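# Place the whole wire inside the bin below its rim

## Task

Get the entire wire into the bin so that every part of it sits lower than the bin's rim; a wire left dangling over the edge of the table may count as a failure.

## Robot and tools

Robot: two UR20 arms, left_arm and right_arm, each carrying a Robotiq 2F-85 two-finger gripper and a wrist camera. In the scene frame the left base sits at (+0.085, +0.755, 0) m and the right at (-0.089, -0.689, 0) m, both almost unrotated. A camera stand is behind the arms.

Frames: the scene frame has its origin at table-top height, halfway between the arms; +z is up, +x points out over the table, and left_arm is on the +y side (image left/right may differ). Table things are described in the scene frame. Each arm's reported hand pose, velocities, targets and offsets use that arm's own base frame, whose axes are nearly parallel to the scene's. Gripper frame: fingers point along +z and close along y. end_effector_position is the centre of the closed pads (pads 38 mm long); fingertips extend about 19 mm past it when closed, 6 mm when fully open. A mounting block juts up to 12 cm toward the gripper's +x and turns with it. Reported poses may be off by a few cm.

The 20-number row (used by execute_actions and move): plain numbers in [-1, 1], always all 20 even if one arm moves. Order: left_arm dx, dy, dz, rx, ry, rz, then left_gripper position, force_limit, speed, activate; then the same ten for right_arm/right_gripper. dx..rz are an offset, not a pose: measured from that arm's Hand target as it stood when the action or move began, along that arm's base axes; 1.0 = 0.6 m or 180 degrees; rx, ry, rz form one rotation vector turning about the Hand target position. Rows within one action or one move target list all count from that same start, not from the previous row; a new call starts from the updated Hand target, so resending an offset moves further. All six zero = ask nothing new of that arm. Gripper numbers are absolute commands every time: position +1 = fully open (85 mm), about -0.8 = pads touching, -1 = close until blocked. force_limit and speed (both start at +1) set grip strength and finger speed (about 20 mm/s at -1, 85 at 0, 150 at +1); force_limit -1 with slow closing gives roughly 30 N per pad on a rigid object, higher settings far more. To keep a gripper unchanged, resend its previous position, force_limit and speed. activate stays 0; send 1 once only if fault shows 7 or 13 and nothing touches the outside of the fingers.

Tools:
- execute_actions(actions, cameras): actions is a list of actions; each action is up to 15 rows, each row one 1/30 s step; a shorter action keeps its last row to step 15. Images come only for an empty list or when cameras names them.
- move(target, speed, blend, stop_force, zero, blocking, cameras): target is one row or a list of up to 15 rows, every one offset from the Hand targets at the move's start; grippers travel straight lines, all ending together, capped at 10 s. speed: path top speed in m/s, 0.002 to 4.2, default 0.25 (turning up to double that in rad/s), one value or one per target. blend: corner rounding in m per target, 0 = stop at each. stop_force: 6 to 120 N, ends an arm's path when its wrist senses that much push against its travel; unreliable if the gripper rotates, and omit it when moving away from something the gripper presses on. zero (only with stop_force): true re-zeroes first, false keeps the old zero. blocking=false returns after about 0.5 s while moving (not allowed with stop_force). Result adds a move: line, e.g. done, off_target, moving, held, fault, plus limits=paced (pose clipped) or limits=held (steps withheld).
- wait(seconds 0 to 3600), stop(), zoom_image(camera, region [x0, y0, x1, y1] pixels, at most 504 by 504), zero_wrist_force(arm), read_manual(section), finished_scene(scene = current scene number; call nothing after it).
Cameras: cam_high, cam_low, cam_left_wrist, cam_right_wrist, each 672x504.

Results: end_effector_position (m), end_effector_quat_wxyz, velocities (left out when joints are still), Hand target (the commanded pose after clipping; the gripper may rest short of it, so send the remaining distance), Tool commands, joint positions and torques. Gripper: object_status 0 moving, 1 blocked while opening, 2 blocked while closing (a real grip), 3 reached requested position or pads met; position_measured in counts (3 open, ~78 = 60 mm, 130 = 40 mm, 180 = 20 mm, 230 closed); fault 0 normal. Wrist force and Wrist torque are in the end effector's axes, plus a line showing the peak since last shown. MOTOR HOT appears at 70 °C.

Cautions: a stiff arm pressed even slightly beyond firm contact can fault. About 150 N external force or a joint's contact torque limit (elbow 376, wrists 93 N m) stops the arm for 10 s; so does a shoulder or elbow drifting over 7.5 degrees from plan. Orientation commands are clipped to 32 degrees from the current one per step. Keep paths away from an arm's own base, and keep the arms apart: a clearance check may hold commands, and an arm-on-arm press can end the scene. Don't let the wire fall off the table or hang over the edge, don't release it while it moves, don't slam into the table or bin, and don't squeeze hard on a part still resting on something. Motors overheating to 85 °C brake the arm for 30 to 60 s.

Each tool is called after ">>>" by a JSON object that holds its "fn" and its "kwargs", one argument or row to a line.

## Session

>>> {"fn": "execute_actions", "kwargs": {
  "actions": []
}}

>>> {"fn": "zoom_image", "kwargs": {
  "camera": "cam_low",
  "region": [180, 220, 480, 360]
}}

Scene clock: 0.00 s.
left_arm: end_effector_position=(+0.2751, -0.1421, +0.1733) position_measured=3 object_status=3 fault=0 end_effector_quat_wxyz=(-0.205, -0.457, +0.865, +0.028) | right_arm: end_effector_position=(+1.1195, +0.2593, +0.2548) position_measured=3 object_status=3 fault=0 end_effector_quat_wxyz=(-0.236, +0.707, +0.121, +0.655)
Joint positions: left_arm=[-0.739 -1.911 2.737 -2.194 -1.937 -1.674] | right_arm=[3.498 -2.405 -2.08 1.314 1.729 3.314]
Joint velocities: within noise
Joint torques (N m): no reading
Wrist force (N): no reading
Wrist torque (N m): no reading
Wrist force, peak (N): no reading
Hand target: left_arm +0.2751, -0.1421, +0.1733; -0.205, -0.457, +0.865, +0.028 | right_arm +1.1195, +0.2593, +0.2548; -0.236, +0.707, +0.121, +0.655
Tool commands: left_gripper/position=+1.0 left_gripper/force_limit=+1.0 left_gripper/speed=+1.0 left_gripper/activate=+0.0 right_gripper/position=+1.0 right_gripper/force_limit=+1.0 right_gripper/speed=+1.0 right_gripper/activate=+0.0

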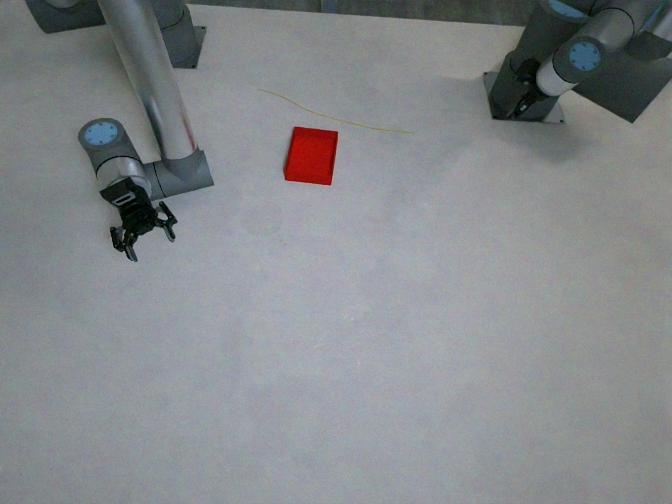

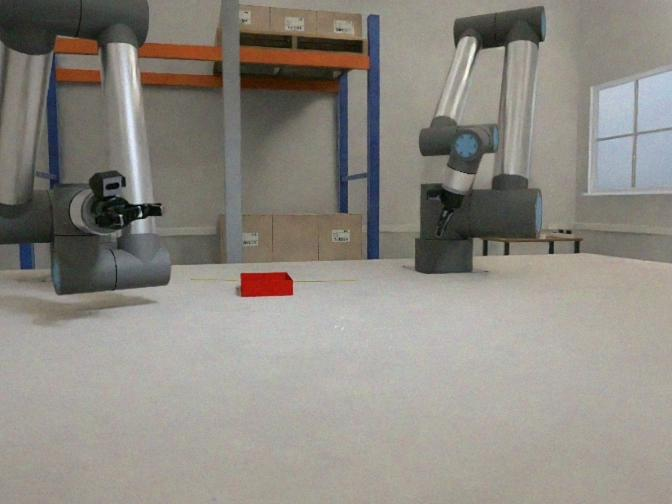

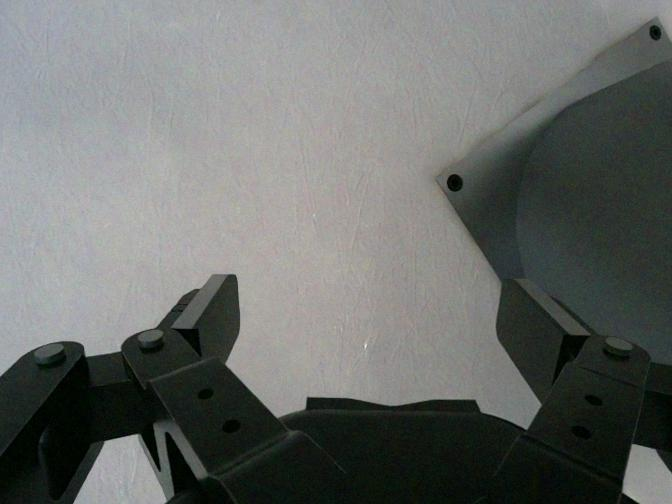

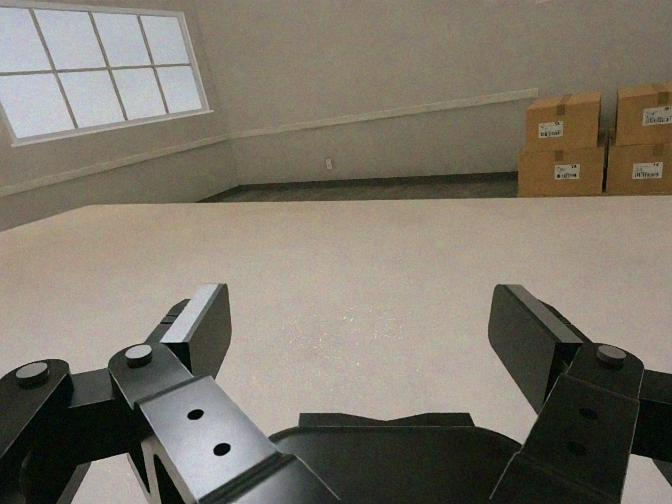

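Scaled by 1.680 from the camera's image (finer frame: 960x720).

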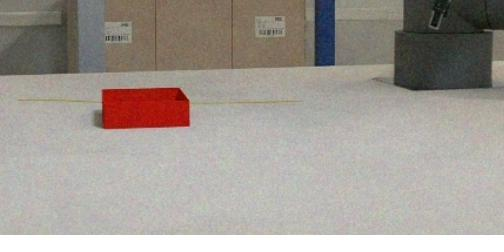

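>>> {"fn": "move", "kwargs": {
  "target": [
    [0.2,-0.1,0.31,-0.09,0.03,0.02,1,1,1,0, -0.3,0.1,0.2,-0.2804,0.4032,0.0466,1,1,1,0],
    [0.6415,-0.3948,0.3112,-0.2809,0.1029,0.0637,1,1,1,0, -0.7825,0.2345,0.3,-0.5799,-0.0234,0.5317,1,1,1,0]
  ],
  "speed": 0.5,
  "blend": [0.05,0]
}}

Scene clock: 47.03 s.
left_arm: end_effector_position=(+0.6600, -0.3790, +0.3601) position_measured=3 object_status=3 fault=0 end_effector_quat_wxyz=(-0.513, -0.397, +0.703, -0.291) | right_arm: end_effector_position=(+0.6500, +0.4000, +0.4347) position_measured=3 object_status=3 fault=0 end_effector_quat_wxyz=(+0.000, +0.301, +0.954, +0.000)
Joint positions: left_arm=[-0.37 -1.361 2.2 -1.921 -2.789 -1.054] | right_arm=[3.959 -1.482 -2.119 -1.11 1.571 1.43]
Joint torques (N m): left_arm=[-10.34 -98.5 -81.42 -3.09 -7.89 7.03] | right_arm=[25.41 115.03 75.64 3.47 5 -4.83]
Wrist force (N): left_arm=[1.9 0.6 1.9] | right_arm=[0.5 0.4 -1.1]
Wrist torque (N m): left_arm=[0.21 -0.76 -0.46] | right_arm=[0.10 0.02 0.40]
Wrist force, peak (N): left_arm=[2.0 0.2 2.1] | right_arm=[2.8 0.8 -2.0]
Hand target: left_arm +0.6600, -0.3790, +0.3601; -0.513, -0.397, +0.703, -0.291 | right_arm +0.6500, +0.4000, +0.4348; +0.000, +0.301, +0.954, +0.000
Off the commanded pose: left_arm 0.000 m, 0 deg | right_arm 0.000 m, 0 deg.
move: done

>>> {"fn": "move", "kwargs": {
  "target": [
    [0,0,0,0,0,0,1,1,1,0, -0.391,0.198,0.025,0,0,0.623,-0.2,-0.8,-0.5,0]
  ],
  "speed": 0.5,
  "cameras": ["cam_left_wrist","cam_right_wrist"]
}}

Scene clock: 52.33 s.
left_arm: end_effector_position=(+0.6600, -0.3790, +0.3601) position_measured=3 object_status=3 fault=0 end_effector_quat_wxyz=(-0.513, -0.397, +0.703, -0.291) | right_arm: end_effector_position=(+0.4154, +0.5188, +0.4498) position_measured=154 object_status=3 fault=0 end_effector_quat_wxyz=(+0.000, -0.623, +0.782, +0.000)
Joint positions: left_arm=[-0.37 -1.361 2.2 -1.921 -2.789 -1.054] | right_arm=[4.344 -1.343 -2.207 -1.163 1.571 -0.143]
Joint torques (N m): left_arm=[-0.89 -99.82 -83.33 -2.94 -7.37 7.48] | right_arm=[24.04 79.44 78.84 3.62 5.19 -5.18]
Wrist force (N): left_arm=[2.3 -0.1 1.9] | right_arm=[0.8 0.6 -1.1]
Wrist torque (N m): left_arm=[0.08 -0.84 -0.46] | right_arm=[0.12 -0.04 0.36]
Wrist force, peak (N): left_arm=[2.5 0.3 2.1] | right_arm=[0.6 1.7 -1.3]
Hand target: left_arm +0.6600, -0.3790, +0.3601; -0.513, -0.397, +0.703, -0.291 | right_arm +0.4154, +0.5188, +0.4498; +0.000, -0.623, +0.782, +0.000
Off the commanded pose: left_arm 0.000 m, 0 deg | right_arm 0.000 m, 0 deg.
move: done

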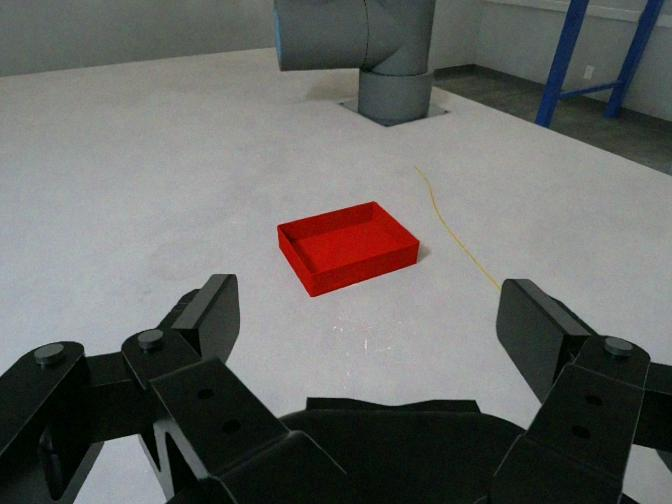

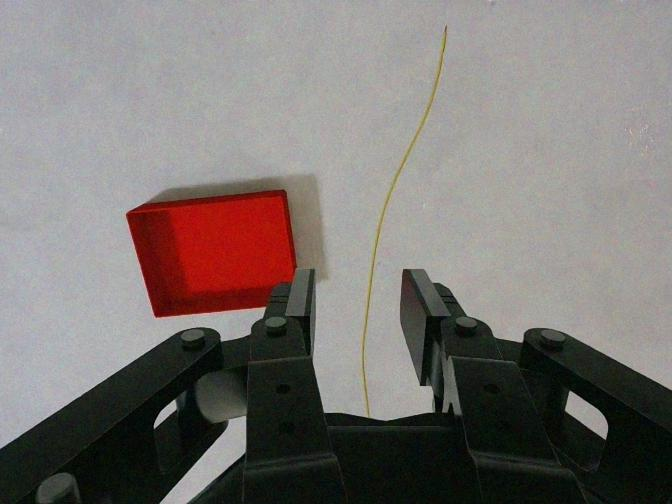

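>>> {"fn": "move", "kwargs": {
  "target": [
    [0,0,0,0,0,0,1,1,1,0, -0.2487,-0.1448,-0.55,0,0,-0.028,-0.2,-0.8,-0.5,0]
  ],
  "speed": 0.4,
  "cameras": ["cam_right_wrist"]
}}

Scene clock: 72.70 s.
left_arm: end_effector_position=(+0.6600, -0.3790, +0.3601) position_measured=3 object_status=3 fault=0 end_effector_quat_wxyz=(-0.513, -0.397, +0.703, -0.291) | right_arm: end_effector_position=(+0.2662, +0.4319, +0.1198) position_measured=154 object_status=3 fault=0 end_effector_quat_wxyz=(+0.000, -0.588, +0.809, +0.000)
Joint positions: left_arm=[-0.37 -1.361 2.2 -1.921 -2.789 -1.054] | right_arm=[4.567 -1.524 -2.692 -0.497 1.571 0.168]
Joint torques (N m): left_arm=[14.7 -101.52 -82.9 -3.3 -6.65 7.08] | right_arm=[26.19 15.19 37.62 16.09 -4.48 3.81]
Wrist force (N): left_arm=[1.7 0.1 1.5] | right_arm=[1.4 0.4 -1.3]
Wrist torque (N m): left_arm=[0.12 -0.73 -0.47] | right_arm=[0.08 -0.17 -0.10]
Wrist force, peak (N): left_arm=[2.3 0.8 2.0] | right_arm=[-0.7 -1.0 -5.4]
Hand target: left_arm +0.6600, -0.3790, +0.3601; -0.513, -0.397, +0.703, -0.291 | right_arm +0.2662, +0.4319, +0.1198; +0.000, -0.588, +0.809, +0.000
Off the commanded pose: left_arm 0.000 m, 0 deg | right_arm 0.000 m, 0 deg.
move: done

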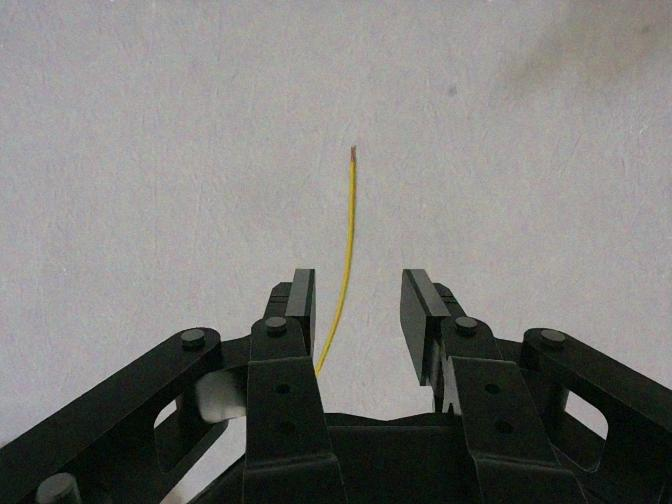

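>>> {"fn": "move", "kwargs": {
  "target": [
    [0,0,0,0,0,0,1,1,1,0, -0.0025,-0.008,-0.155,0,0,0,-0.2,-0.8,-0.5,0]
  ],
  "speed": 0.15
}}

>>> {"fn": "move", "kwargs": {
  "target": [0,0,0,0,0,0,1,1,1,0, 0,0,-0.0122,0,0,0,-0.2,-0.8,-0.5,0],
  "speed": 0.004,
  "stop_force": 8,
  "cameras": ["cam_right_wrist"]
}}

Scene clock: 79.27 s.
left_arm: end_effector_position=(+0.6600, -0.3790, +0.3601) position_measured=3 object_status=3 fault=0 end_effector_quat_wxyz=(-0.513, -0.397, +0.703, -0.291) | right_arm: end_effector_position=(+0.2647, +0.4271, +0.0268) position_measured=154 object_status=3 fault=0 end_effector_quat_wxyz=(+0.000, -0.588, +0.809, +0.000)
Joint positions: left_arm=[-0.37 -1.361 2.2 -1.921 -2.789 -1.054] | right_arm=[4.569 -1.773 -2.762 -0.178 1.571 0.17]
Joint torques (N m): left_arm=[15.02 -98.8 -83.39 -3.25 -6.02 6.94] | right_arm=[-34.77 43.01 11.03 15.91 4.9 -5.39]
Wrist force (N): left_arm=[1.8 0.0 1.5] | right_arm=[0.7 0.2 -1.2]
Wrist torque (N m): left_arm=[0.10 -0.74 -0.47] | right_arm=[0.05 -0.04 -0.02]
Wrist force, peak (N): left_arm=[2.4 0.5 1.9] | right_arm=[0.7 0.1 -3.5]
Hand target: left_arm +0.6600, -0.3790, +0.3601; -0.513, -0.397, +0.703, -0.291 | right_arm +0.2647, +0.4271, +0.0268; +0.000, -0.588, +0.809, +0.000
Off the commanded pose: left_arm 0.000 m, 0 deg | right_arm 0.000 m, 0 deg.
move: done

Scene clock: 81.83 s.
left_arm: end_effector_position=(+0.6600, -0.3790, +0.3601) position_measured=3 object_status=3 fault=0 end_effector_quat_wxyz=(-0.513, -0.397, +0.703, -0.291) | right_arm: end_effector_position=(+0.2647, +0.4271, +0.0194) position_measured=154 object_status=3 fault=0 end_effector_quat_wxyz=(+0.000, -0.588, +0.809, +0.000)
Joint positions: left_arm=[-0.37 -1.361 2.2 -1.921 -2.789 -1.054] | right_arm=[4.569 -1.796 -2.766 -0.151 1.571 0.169]
Joint torques (N m): left_arm=[13.33 -101.16 -81.47 -3.25 -6.05 6.78] | right_arm=[-30.69 51.52 9.95 15.7 5.31 -4.95]
Wrist force (N): left_arm=[2.0 0.0 1.7] | right_arm=[0.5 0.0 -1.4]
Wrist torque (N m): left_arm=[0.09 -0.79 -0.46] | right_arm=[0.02 -0.01 -0.01]
Wrist force, peak (N): left_arm=[2.3 0.5 2.0] | right_arm=[0.9 0.3 -1.5]
Hand target: left_arm +0.6600, -0.3790, +0.3601; -0.513, -0.397, +0.703, -0.291 | right_arm +0.2647, +0.4271, +0.0194; +0.000, -0.588, +0.809, +0.000
Off the commanded pose: left_arm 0.000 m, 0 deg | right_arm 0.000 m, 0 deg.
move: done

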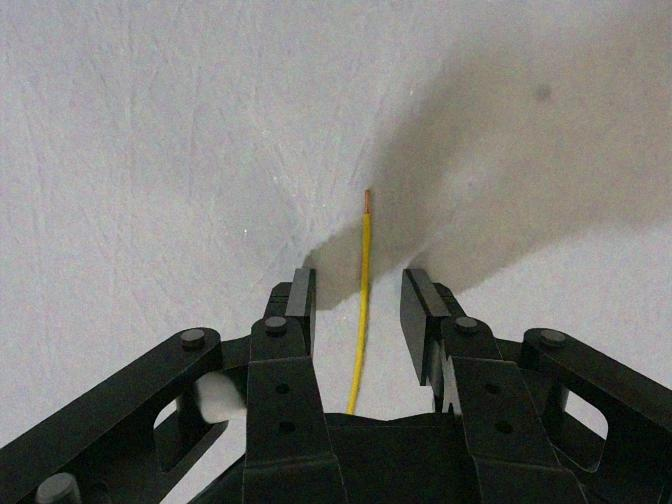

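>>> {"fn": "move", "kwargs": {
  "target": [
    [0,0,0,0,0,0,1,1,1,0, 0,0,0,0,0,0,-1,-0.8,-0.8,0],
    [0,0,0,0,0,0,1,1,1,0, 0,0,0.967,0,0,0,-1,-0.8,-0.8,0]
  ],
  "speed": 0.2,
  "cameras": []
}}

>>> {"fn": "move", "kwargs": {
  "target": [
    [0,0,0,0,0,0,1,1,1,0, 0,0,0.19,0,0,-0.05,-1,-0.8,-0.8,0],
    [0,0,0,0,0,0,1,1,1,0, 0.564,0.404,0.19,0,0,-0.417,-1,-0.8,-0.8,0]
  ],
  "speed": 0.25,
  "blend": [0.03,0],
  "cameras": ["cam_high","cam_low","cam_left_wrist"]
}}

Scene clock: 97.83 s.
left_arm: end_effector_position=(+0.6600, -0.3790, +0.3601) position_measured=3 object_status=3 fault=0 end_effector_quat_wxyz=(-0.513, -0.397, +0.703, -0.291) | right_arm: end_effector_position=(+0.2647, +0.4271, +0.5995) position_measured=227 object_status=2 fault=0 end_effector_quat_wxyz=(+0.000, -0.588, +0.809, +0.000)
Joint positions: left_arm=[-0.37 -1.361 2.2 -1.921 -2.789 -1.054] | right_arm=[4.569 -1.054 -2.155 -1.503 1.571 0.169]
Joint torques (N m): left_arm=[14.04 -103.31 -82.52 -3.37 -4.88 6.44] | right_arm=[23.43 16.29 105.08 3.55 -4.13 3.8]
Wrist force (N): left_arm=[1.9 0.2 1.6] | right_arm=[1.4 0.1 -1.1]
Wrist torque (N m): left_arm=[0.13 -0.76 -0.47] | right_arm=[0.01 -0.14 -0.08]
Wrist force, peak (N): left_arm=[2.3 0.1 2.4] | right_arm=[1.0 -0.1 -4.0]
Hand target: left_arm +0.6600, -0.3790, +0.3601; -0.513, -0.397, +0.703, -0.291 | right_arm +0.2647, +0.4271, +0.5996; +0.000, -0.588, +0.809, +0.000
Off the commanded pose: left_arm 0.000 m, 0 deg | right_arm 0.000 m, 0 deg.
move: done

Scene clock: 101.17 s.
left_arm: end_effector_position=(+0.6600, -0.3790, +0.3601) position_measured=3 object_status=3 fault=0 end_effector_quat_wxyz=(-0.513, -0.397, +0.703, -0.291) | right_arm: end_effector_position=(+0.6030, +0.6695, +0.7137) position_measured=227 object_status=2 fault=0 end_effector_quat_wxyz=(+0.000, +0.026, +1.000, +0.000)
Joint positions: left_arm=[-0.37 -1.361 2.2 -1.921 -2.789 -1.054] | right_arm=[4.204 -1.561 -1.646 -1.505 1.571 1.115]
Joint torques (N m): left_arm=[11.99 -101.62 -83.01 -3.45 -5.05 6.44] | right_arm=[-33 74.3 108.29 3.61 -4.11 4.47]
Wrist force (N): left_arm=[1.9 0.3 1.8] | right_arm=[1.4 0.5 -0.3]
Wrist torque (N m): left_arm=[0.14 -0.77 -0.48] | right_arm=[0.07 -0.12 -0.13]
Wrist force, peak (N): left_arm=[2.3 0.2 2.1] | right_arm=[2.8 0.6 -3.9]
Hand target: left_arm +0.6600, -0.3790, +0.3601; -0.513, -0.397, +0.703, -0.291 | right_arm +0.6031, +0.6695, +0.7136; +0.000, +0.026, +1.000, +0.000
Off the commanded pose: left_arm 0.000 m, 0 deg | right_arm 0.000 m, 0 deg.
move: done

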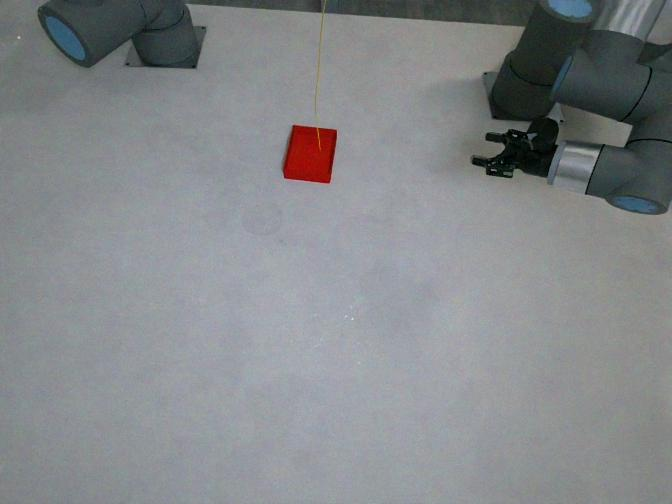

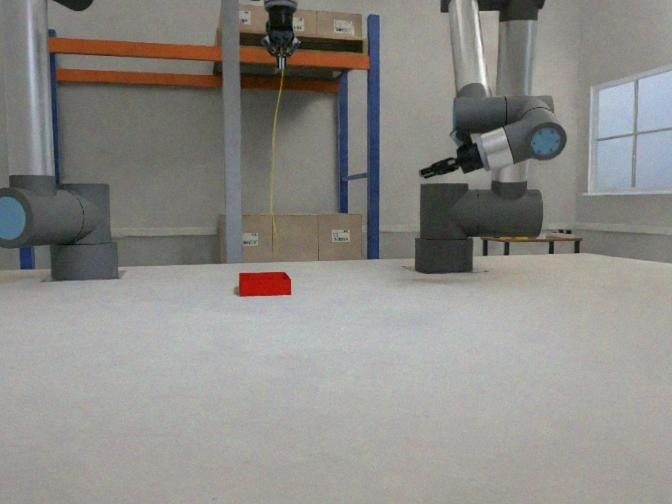

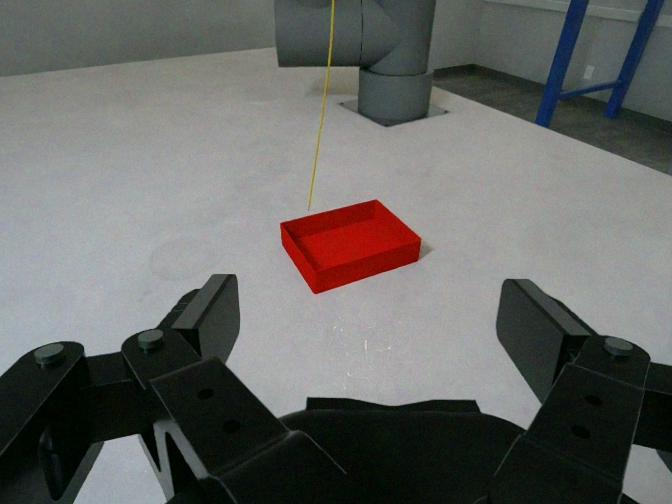

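>>> {"fn": "move", "kwargs": {
  "target": [
    [0,0,0,0,0,0,1,1,1,0, -0.0152,0.0308,-0.2145,0,0,0,-1,-0.8,-0.8,0],
    [0,0,0,0,0,0,1,1,1,0, -0.0658,0.02,-0.3562,0,0,0.0556,-1,-0.8,-0.8,0]
  ],
  "speed": 0.1,
  "blend": [0.02,0],
  "cameras": ["cam_high","cam_left_wrist"]
}}

Scene clock: 120.80 s.
left_arm: end_effector_position=(+0.6600, -0.3790, +0.3601) position_measured=3 object_status=3 fault=0 end_effector_quat_wxyz=(-0.513, -0.397, +0.703, -0.291) | right_arm: end_effector_position=(+0.5637, +0.6815, +0.5000) position_measured=227 object_status=2 fault=0 end_effector_quat_wxyz=(+0.000, -0.061, +0.998, +0.000)
Joint positions: left_arm=[-0.37 -1.361 2.2 -1.921 -2.789 -1.054] | right_arm=[4.25 -1.596 -1.912 -1.204 1.571 0.987]
Joint torques (N m): left_arm=[15.12 -102.69 -82.64 -3.7 -3.08 5.45] | right_arm=[21.35 80.03 81.6 15.97 1.11 -5.12]
Wrist force (N): left_arm=[2.3 0.5 2.4] | right_arm=[1.2 0.6 -0.5]
Wrist torque (N m): left_arm=[0.18 -0.84 -0.47] | right_arm=[0.11 -0.11 0.35]
Wrist force, peak (N): left_arm=[2.5 0.1 2.4] | right_arm=[1.5 -0.5 -2.1]
Hand target: left_arm +0.6600, -0.3790, +0.3601; -0.513, -0.397, +0.703, -0.291 | right_arm +0.5636, +0.6815, +0.4999; +0.000, -0.061, +0.998, +0.000
Off the commanded pose: left_arm 0.000 m, 0 deg | right_arm 0.000 m, 0 deg.
move: done

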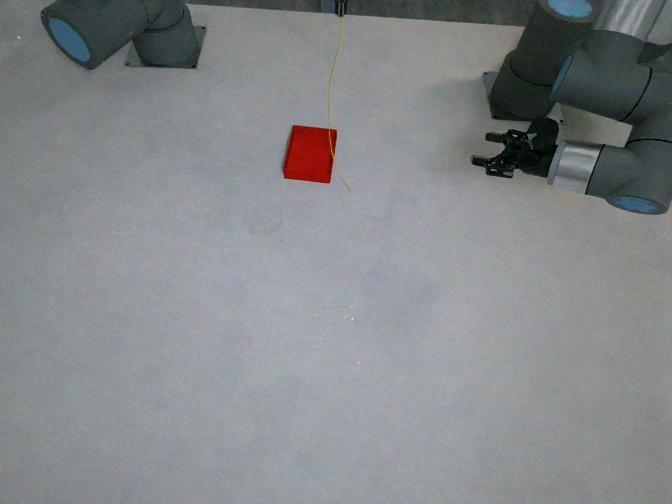

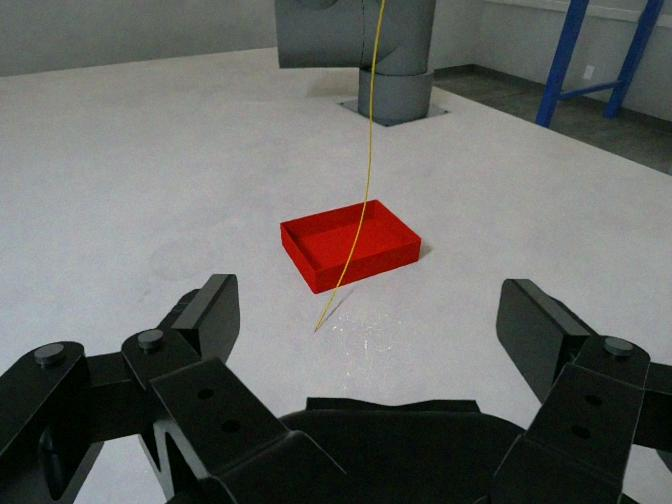

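>>> {"fn": "move", "kwargs": {
  "target": [
    [0,0,0,0,0,0,1,1,1,0, 0,0,0.2667,0,0,0,-1,-0.8,-0.8,0],
    [0,0,0,0,0,0,1,1,1,0, 0.0308,-0.0516,0.2667,0,0,-0.028,-1,-0.8,-0.8,0]
  ],
  "speed": 0.12,
  "blend": [0.01,0],
  "cameras": ["cam_high","cam_low","cam_left_wrist"]
}}

Scene clock: 136.47 s.
left_arm: end_effector_position=(+0.6600, -0.3790, +0.3601) position_measured=3 object_status=3 fault=0 end_effector_quat_wxyz=(-0.513, -0.397, +0.703, -0.291) | right_arm: end_effector_position=(+0.5820, +0.6506, +0.6599) position_measured=227 object_status=2 fault=0 end_effector_quat_wxyz=(+0.000, -0.017, +1.000, +0.000)
Joint positions: left_arm=[-0.37 -1.361 2.2 -1.921 -2.789 -1.054] | right_arm=[4.215 -1.534 -1.747 -1.431 1.572 1.039]
Joint torques (N m): left_arm=[13.54 -106.61 -79.65 -4.06 -3.01 5.25] | right_arm=[-26.81 137.1 85.2 3.38 1.95 3.54]
Wrist force (N): left_arm=[1.8 0.2 2.0] | right_arm=[1.6 0.2 -1.0]
Wrist torque (N m): left_arm=[0.13 -0.75 -0.48] | right_arm=[0.03 -0.14 -0.14]
Wrist force, peak (N): left_arm=[2.3 0.4 2.2] | right_arm=[1.9 1.1 -2.6]
Hand target: left_arm +0.6600, -0.3790, +0.3601; -0.513, -0.397, +0.703, -0.291 | right_arm +0.5821, +0.6505, +0.6599; +0.000, -0.017, +1.000, +0.000
Off the commanded pose: left_arm 0.000 m, 0 deg | right_arm 0.000 m, 0 deg.
move: done

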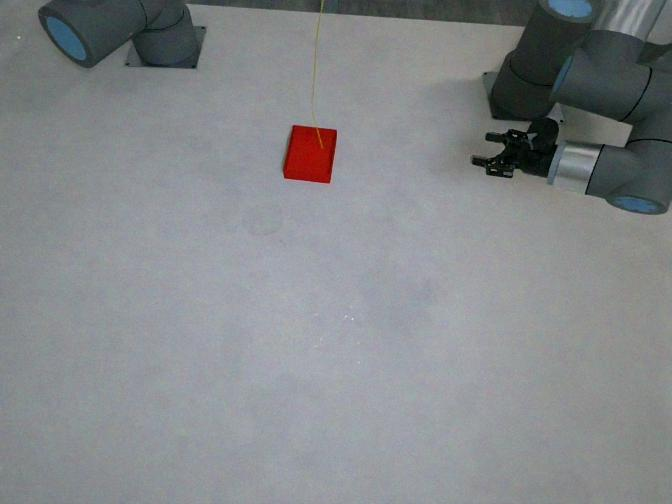

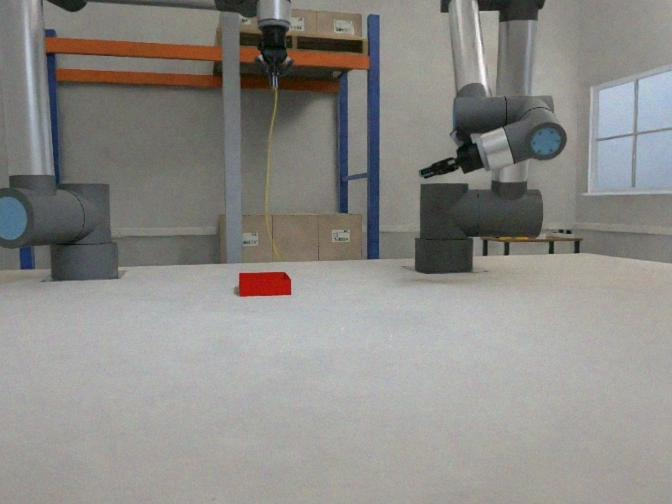

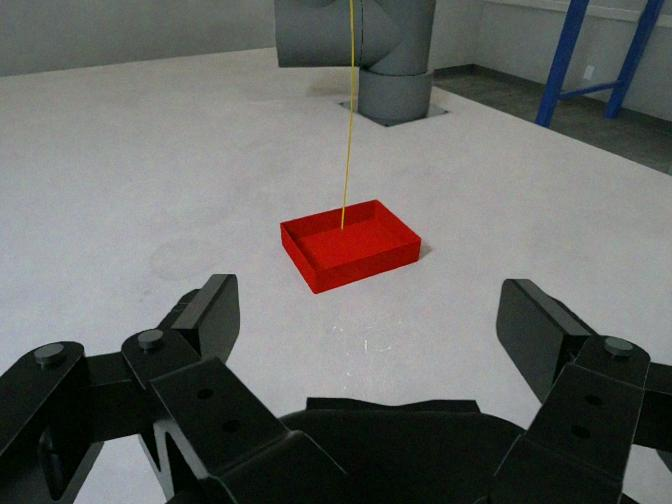

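>>> {"fn": "move", "kwargs": {
  "target": [
    [0,0,0,0,0,0,1,1,1,0, 0.0416,-0.002,-0.1,0,0,-0.139,-1,-0.8,-0.8,0]
  ],
  "speed": 0.1,
  "cameras": ["cam_low","cam_left_wrist"]
}}

Scene clock: 149.37 s.
left_arm: end_effector_position=(+0.6600, -0.3790, +0.3601) position_measured=3 object_status=3 fault=0 end_effector_quat_wxyz=(-0.513, -0.397, +0.703, -0.291) | right_arm: end_effector_position=(+0.6070, +0.6493, +0.6000) position_measured=227 object_status=2 fault=0 end_effector_quat_wxyz=(+0.000, +0.200, +0.980, +0.000)
Joint positions: left_arm=[-0.37 -1.361 2.2 -1.921 -2.789 -1.054] | right_arm=[4.189 -1.566 -1.799 -1.346 1.571 1.449]
Joint torques (N m): left_arm=[11.46 -106.48 -81.23 -4.35 -2.4 4.88] | right_arm=[-32.19 75.37 83.67 16.15 -4.31 3]
Wrist force (N): left_arm=[2.0 1.1 1.7] | right_arm=[0.6 0.2 -0.6]
Wrist torque (N m): left_arm=[0.29 -0.78 -0.47] | right_arm=[0.04 0.05 -0.12]
Wrist force, peak (N): left_arm=[2.4 0.5 2.2] | right_arm=[2.0 0.3 -0.7]
Hand target: left_arm +0.6600, -0.3790, +0.3601; -0.513, -0.397, +0.703, -0.291 | right_arm +0.6070, +0.6493, +0.5999; +0.000, +0.200, +0.980, +0.000
Off the commanded pose: left_arm 0.000 m, 0 deg | right_arm 0.000 m, 0 deg.
move: done

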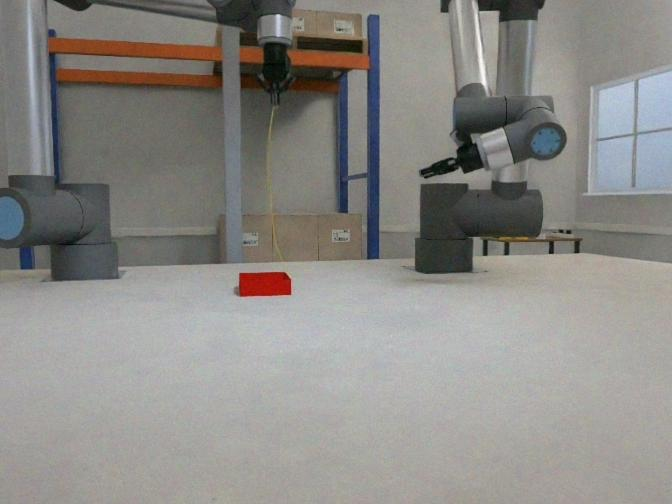

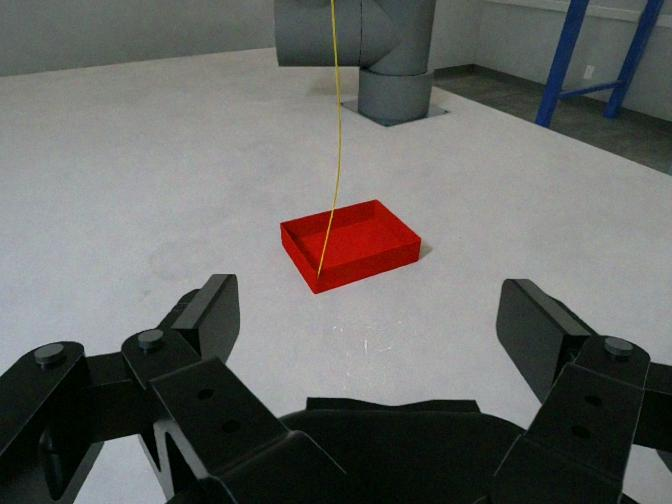

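>>> {"fn": "zoom_image", "kwargs": {
  "camera": "cam_left_wrist",
  "region": [260, 170, 450, 310]
}}

>>> {"fn": "zoom_image", "kwargs": {
  "camera": "cam_low",
  "region": [200, 210, 340, 310]
}}

Scaled by 2.653 from the camera's image (finer frame: 960x720).

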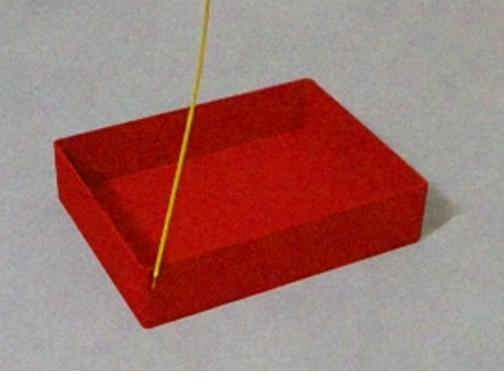

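Scaled by 3.600 from the camera's image (finer frame: 960x720).

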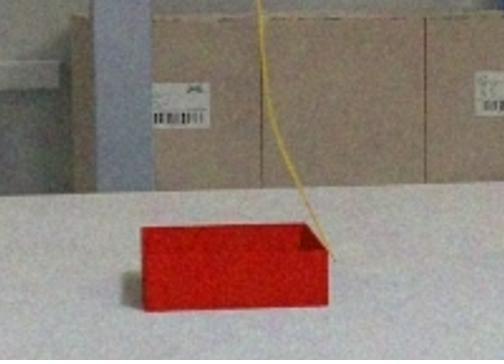

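>>> {"fn": "wait", "kwargs": {
  "seconds": 0.1,
  "cameras": ["cam_low","cam_left_wrist"]
}}

>>> {"fn": "zoom_image", "kwargs": {
  "camera": "cam_left_wrist",
  "region": [260, 170, 450, 310]
}}

>>> {"fn": "zoom_image", "kwargs": {
  "camera": "cam_low",
  "region": [200, 210, 340, 310]
}}

Scene clock: 159.27 s.
left_arm: end_effector_position=(+0.6600, -0.3790, +0.3601) position_measured=3 object_status=3 fault=0 end_effector_quat_wxyz=(-0.513, -0.397, +0.703, -0.291) | right_arm: end_effector_position=(+0.6070, +0.6493, +0.5999) position_measured=227 object_status=2 fault=0 end_effector_quat_wxyz=(+0.000, +0.200, +0.980, +0.000)
Joint positions: left_arm=[-0.37 -1.361 2.2 -1.921 -2.789 -1.054] | right_arm=[4.189 -1.566 -1.799 -1.346 1.571 1.449]
Joint torques (N m): left_arm=[15.59 -108.61 -80.18 -4.77 -3.2 4.58] | right_arm=[-32.26 78.62 85.31 16.02 -4.21 4.27]
Wrist force (N): left_arm=[1.5 0.6 1.5] | right_arm=[0.8 -0.1 -0.9]
Wrist torque (N m): left_arm=[0.20 -0.69 -0.48] | right_arm=[-0.02 0.01 -0.12]
Wrist force, peak (N): left_arm=[1.7 0.1 2.7] | right_arm=[1.3 0.6 -1.1]
Hand target: left_arm +0.6600, -0.3790, +0.3601; -0.513, -0.397, +0.703, -0.291 | right_arm +0.6070, +0.6493, +0.5999; +0.000, +0.200, +0.980, +0.000
Tool commands: left_gripper/position=+1.0 left_gripper/force_limit=+1.0 left_gripper/speed=+1.0 left_gripper/activate=+0.0 right_gripper/position=-1.0 right_gripper/force_limit=-0.8 right_gripper/speed=-0.8 right_gripper/activate=+0.0
Off the commanded pose: left_arm 0.000 m, 0 deg | right_arm 0.000 m, 0 deg.
wait: 0.10 s; at rest from the start

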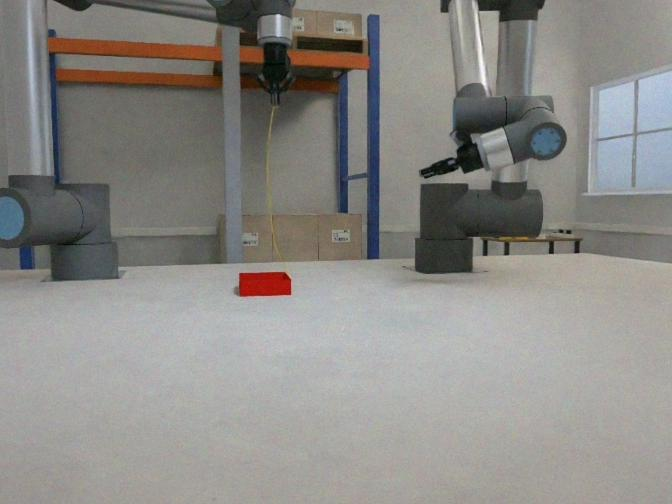

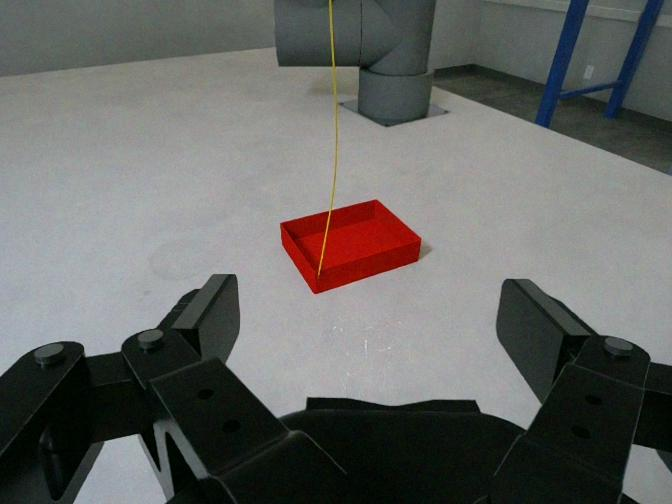

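Scaled by 2.653 from the camera's image (finer frame: 960x720).

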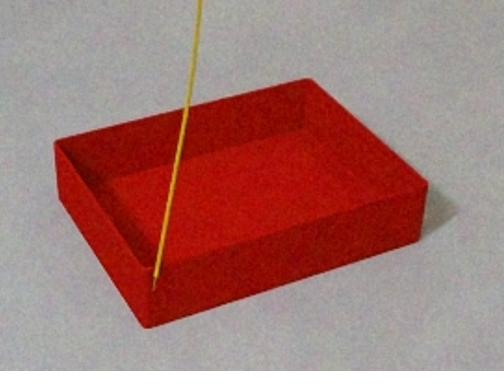

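Scaled by 3.600 from the camera's image (finer frame: 960x720).

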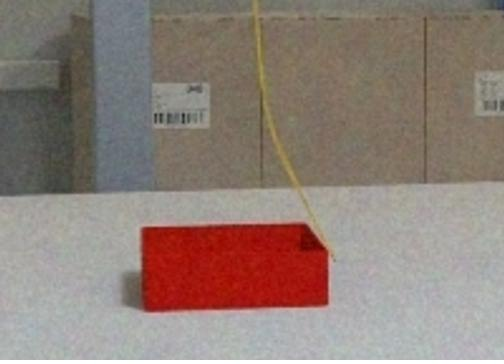

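>>> {"fn": "move", "kwargs": {
  "target": [
    [0,0,0,0,0,0,1,1,1,0, 0,0,0.1,0,0,0,-1,-0.8,-0.8,0],
    [0,0,0,0,0,0,1,1,1,0, -0.0535,-0.0691,0.1,0,0,0,-1,-0.8,-0.8,0],
    [0,0,0,0,0,0,1,1,1,0, -0.0535,-0.0691,0.015,0,0,0,-1,-0.8,-0.8,0]
  ],
  "speed": 0.07,
  "blend": [0.01,0.01,0]
}}

>>> {"fn": "wait", "kwargs": {
  "seconds": 1.5,
  "cameras": ["cam_low","cam_left_wrist"]
}}

>>> {"fn": "zoom_image", "kwargs": {
  "camera": "cam_left_wrist",
  "region": [260, 170, 450, 310]
}}

>>> {"fn": "zoom_image", "kwargs": {
  "camera": "cam_low",
  "region": [200, 210, 340, 310]
}}

Scene clock: 168.87 s.
left_arm: end_effector_position=(+0.6600, -0.3790, +0.3601) position_measured=3 object_status=3 fault=0 end_effector_quat_wxyz=(-0.513, -0.397, +0.703, -0.291) | right_arm: end_effector_position=(+0.5749, +0.6079, +0.6091) position_measured=227 object_status=2 fault=0 end_effector_quat_wxyz=(+0.000, +0.200, +0.980, +0.000)
Joint positions: left_arm=[-0.37 -1.361 2.2 -1.921 -2.789 -1.054] | right_arm=[4.197 -1.501 -1.849 -1.362 1.571 1.458]
Joint torques (N m): left_arm=[15.18 -107.71 -79.22 -4.19 -2.61 4.19] | right_arm=[24.53 62.28 83.32 16.68 -0.51 4.18]
Wrist force (N): left_arm=[1.9 0.1 2.2] | right_arm=[0.9 0.2 -0.5]
Wrist torque (N m): left_arm=[0.12 -0.77 -0.47] | right_arm=[0.04 0.00 -0.12]
Wrist force, peak (N): left_arm=[2.3 0.1 2.2] | right_arm=[1.2 -0.6 -1.7]
Hand target: left_arm +0.6600, -0.3790, +0.3601; -0.513, -0.397, +0.703, -0.291 | right_arm +0.5749, +0.6079, +0.6089; +0.000, +0.200, +0.980, +0.000
Off the commanded pose: left_arm 0.000 m, 0 deg | right_arm 0.000 m, 0 deg.
move: done

Scene clock: 170.37 s.
left_arm: end_effector_position=(+0.6600, -0.3790, +0.3601) position_measured=3 object_status=3 fault=0 end_effector_quat_wxyz=(-0.513, -0.397, +0.703, -0.291) | right_arm: end_effector_position=(+0.5749, +0.6079, +0.6089) position_measured=227 object_status=2 fault=0 end_effector_quat_wxyz=(+0.000, +0.200, +0.980, +0.000)
Joint positions: left_arm=[-0.37 -1.361 2.2 -1.921 -2.789 -1.054] | right_arm=[4.197 -1.501 -1.849 -1.362 1.571 1.458]
Joint torques (N m): left_arm=[10.56 -108.81 -80.77 -4.98 -2.8 4.16] | right_arm=[20.01 57.5 84.15 16.21 0.3 4.1]
Wrist force (N): left_arm=[2.0 0.5 2.0] | right_arm=[0.7 0.2 -0.9]
Wrist torque (N m): left_arm=[0.17 -0.79 -0.48] | right_arm=[0.04 0.04 -0.12]
Wrist force, peak (N): left_arm=[2.2 0.4 2.1] | right_arm=[1.5 0.3 -1.2]
Hand target: left_arm +0.6600, -0.3790, +0.3601; -0.513, -0.397, +0.703, -0.291 | right_arm +0.5749, +0.6079, +0.6089; +0.000, +0.200, +0.980, +0.000
Tool commands: left_gripper/position=+1.0 left_gripper/force_limit=+1.0 left_gripper/speed=+1.0 left_gripper/activate=+0.0 right_gripper/position=-1.0 right_gripper/force_limit=-0.8 right_gripper/speed=-0.8 right_gripper/activate=+0.0
Off the commanded pose: left_arm 0.000 m, 0 deg | right_arm 0.000 m, 0 deg.
wait: 1.50 s; at rest by 0.17 s

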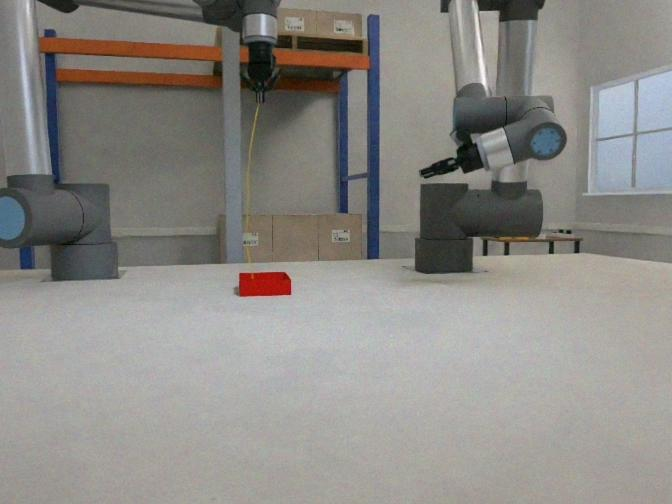

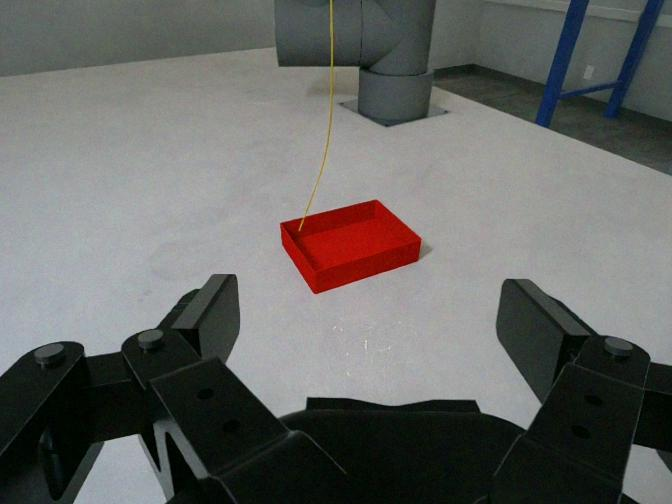

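Scaled by 2.653 from the camera's image (finer frame: 960x720).

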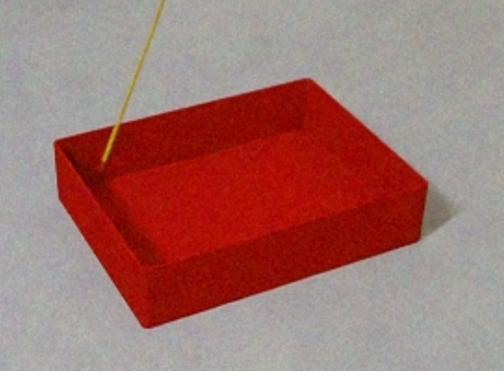

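Scaled by 3.600 from the camera's image (finer frame: 960x720).

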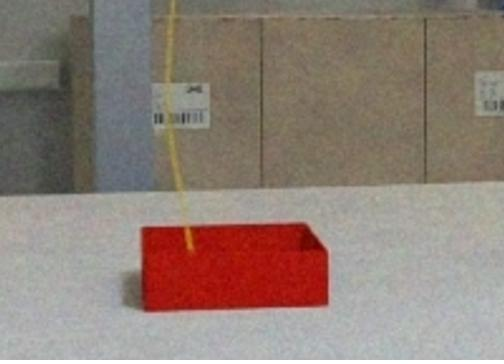

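>>> {"fn": "move", "kwargs": {
  "target": [
    [0,0,0,0,0,0,1,1,1,0, 0.0042,0.0832,0,0,0,0.111,-1,-0.8,-0.8,0],
    [0,0,0,0,0,0,1,1,1,0, 0.0042,0.0832,-0.107,0,0,0.111,-1,-0.8,-0.8,0]
  ],
  "speed": 0.06,
  "blend": [0.005,0],
  "cameras": ["cam_low","cam_left_wrist"]
}}

>>> {"fn": "zoom_image", "kwargs": {
  "camera": "cam_left_wrist",
  "region": [260, 170, 450, 310]
}}

>>> {"fn": "zoom_image", "kwargs": {
  "camera": "cam_low",
  "region": [200, 210, 340, 310]
}}

Scene clock: 182.87 s.
left_arm: end_effector_position=(+0.6600, -0.3790, +0.3601) position_measured=3 object_status=3 fault=0 end_effector_quat_wxyz=(-0.513, -0.397, +0.703, -0.291) | right_arm: end_effector_position=(+0.5775, +0.6578, +0.5448) position_measured=227 object_status=2 fault=0 end_effector_quat_wxyz=(+0.000, +0.027, +1.000, +0.000)
Joint positions: left_arm=[-0.37 -1.361 2.2 -1.921 -2.789 -1.054] | right_arm=[4.223 -1.567 -1.877 -1.268 1.571 1.136]
Joint torques (N m): left_arm=[13.86 -112.29 -79.19 -4.98 -2.64 3.92] | right_arm=[23.3 74.82 81.08 15.94 4.66 -5.44]
Wrist force (N): left_arm=[1.8 0.2 1.8] | right_arm=[1.3 -0.1 -0.3]
Wrist torque (N m): left_arm=[0.13 -0.75 -0.47] | right_arm=[-0.02 -0.09 0.35]
Wrist force, peak (N): left_arm=[2.3 0.8 2.1] | right_arm=[1.5 0.5 -1.6]
Hand target: left_arm +0.6600, -0.3790, +0.3601; -0.513, -0.397, +0.703, -0.291 | right_arm +0.5775, +0.6578, +0.5447; +0.000, +0.027, +1.000, +0.000
Off the commanded pose: left_arm 0.000 m, 0 deg | right_arm 0.000 m, 0 deg.
move: done

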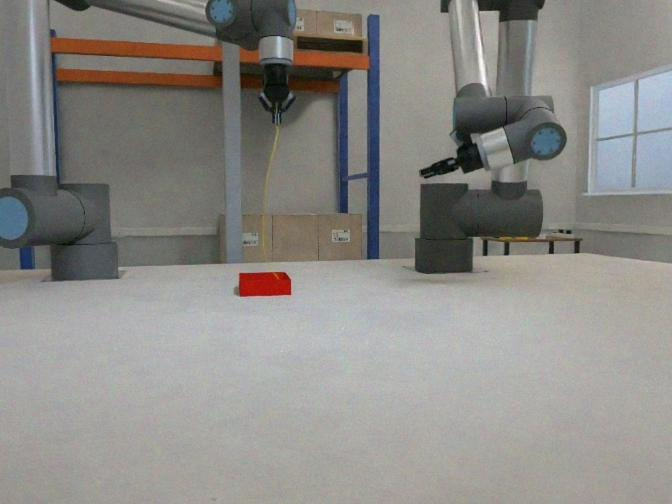

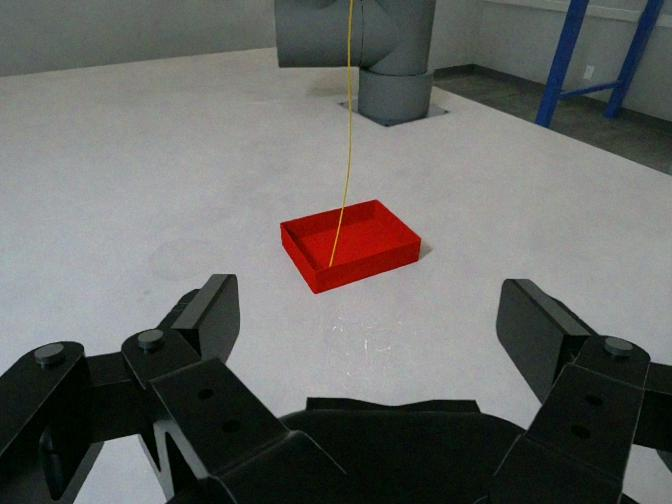

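Scaled by 2.653 from the camera's image (finer frame: 960x720).

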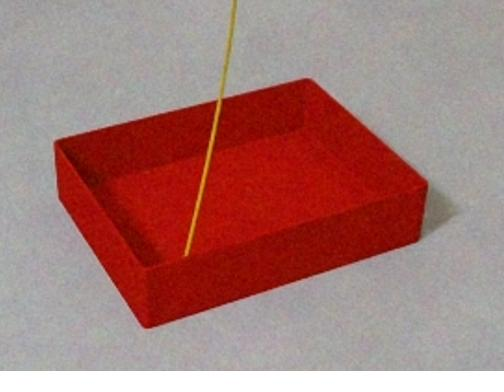

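Scaled by 3.600 from the camera's image (finer frame: 960x720).

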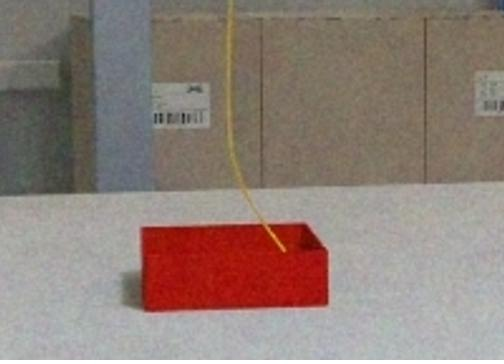

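>>> {"fn": "move", "kwargs": {
  "target": [
    [0,0,0,0,0,0,1,1,1,0, -0.0583,0.0029,-0.158,0,0,0.111,-1,-0.8,-0.8,0]
  ],
  "speed": 0.06,
  "cameras": ["cam_low","cam_left_wrist"]
}}

>>> {"fn": "zoom_image", "kwargs": {
  "camera": "cam_left_wrist",
  "region": [260, 170, 450, 310]
}}

Scene clock: 191.37 s.
left_arm: end_effector_position=(+0.6600, -0.3790, +0.3601) position_measured=3 object_status=3 fault=0 end_effector_quat_wxyz=(-0.513, -0.397, +0.703, -0.291) | right_arm: end_effector_position=(+0.5425, +0.6595, +0.4500) position_measured=227 object_status=2 fault=0 end_effector_quat_wxyz=(+0.000, -0.147, +0.989, +0.000)
Joint positions: left_arm=[-0.37 -1.361 2.2 -1.921 -2.789 -1.054] | right_arm=[4.261 -1.585 -1.999 -1.129 1.571 0.825]
Joint torques (N m): left_arm=[15.3 -111.15 -79.7 -5.02 -2.4 3.58] | right_arm=[23.35 73.87 77.12 15.64 4.85 -5.61]
Wrist force (N): left_arm=[1.5 0.1 1.8] | right_arm=[1.2 0.5 -0.6]
Wrist torque (N m): left_arm=[0.11 -0.70 -0.48] | right_arm=[0.05 -0.15 0.34]
Wrist force, peak (N): left_arm=[2.7 0.2 2.0] | right_arm=[2.0 0.6 0.1]
Hand target: left_arm +0.6600, -0.3790, +0.3601; -0.513, -0.397, +0.703, -0.291 | right_arm +0.5425, +0.6595, +0.4499; +0.000, -0.147, +0.989, +0.000
Off the commanded pose: left_arm 0.000 m, 0 deg | right_arm 0.000 m, 0 deg.
move: done

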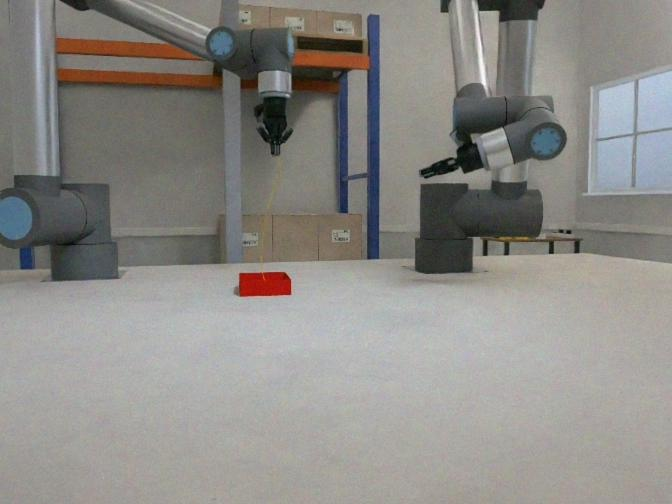

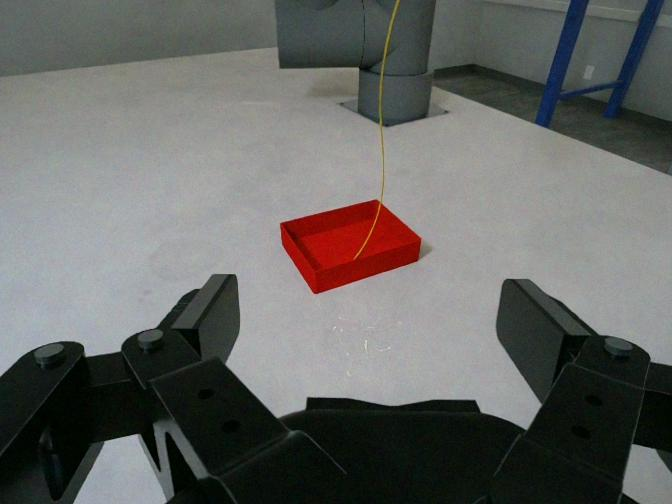

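Scaled by 2.653 from the camera's image (finer frame: 960x720).

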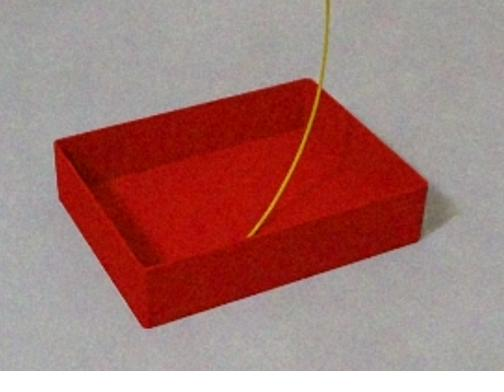

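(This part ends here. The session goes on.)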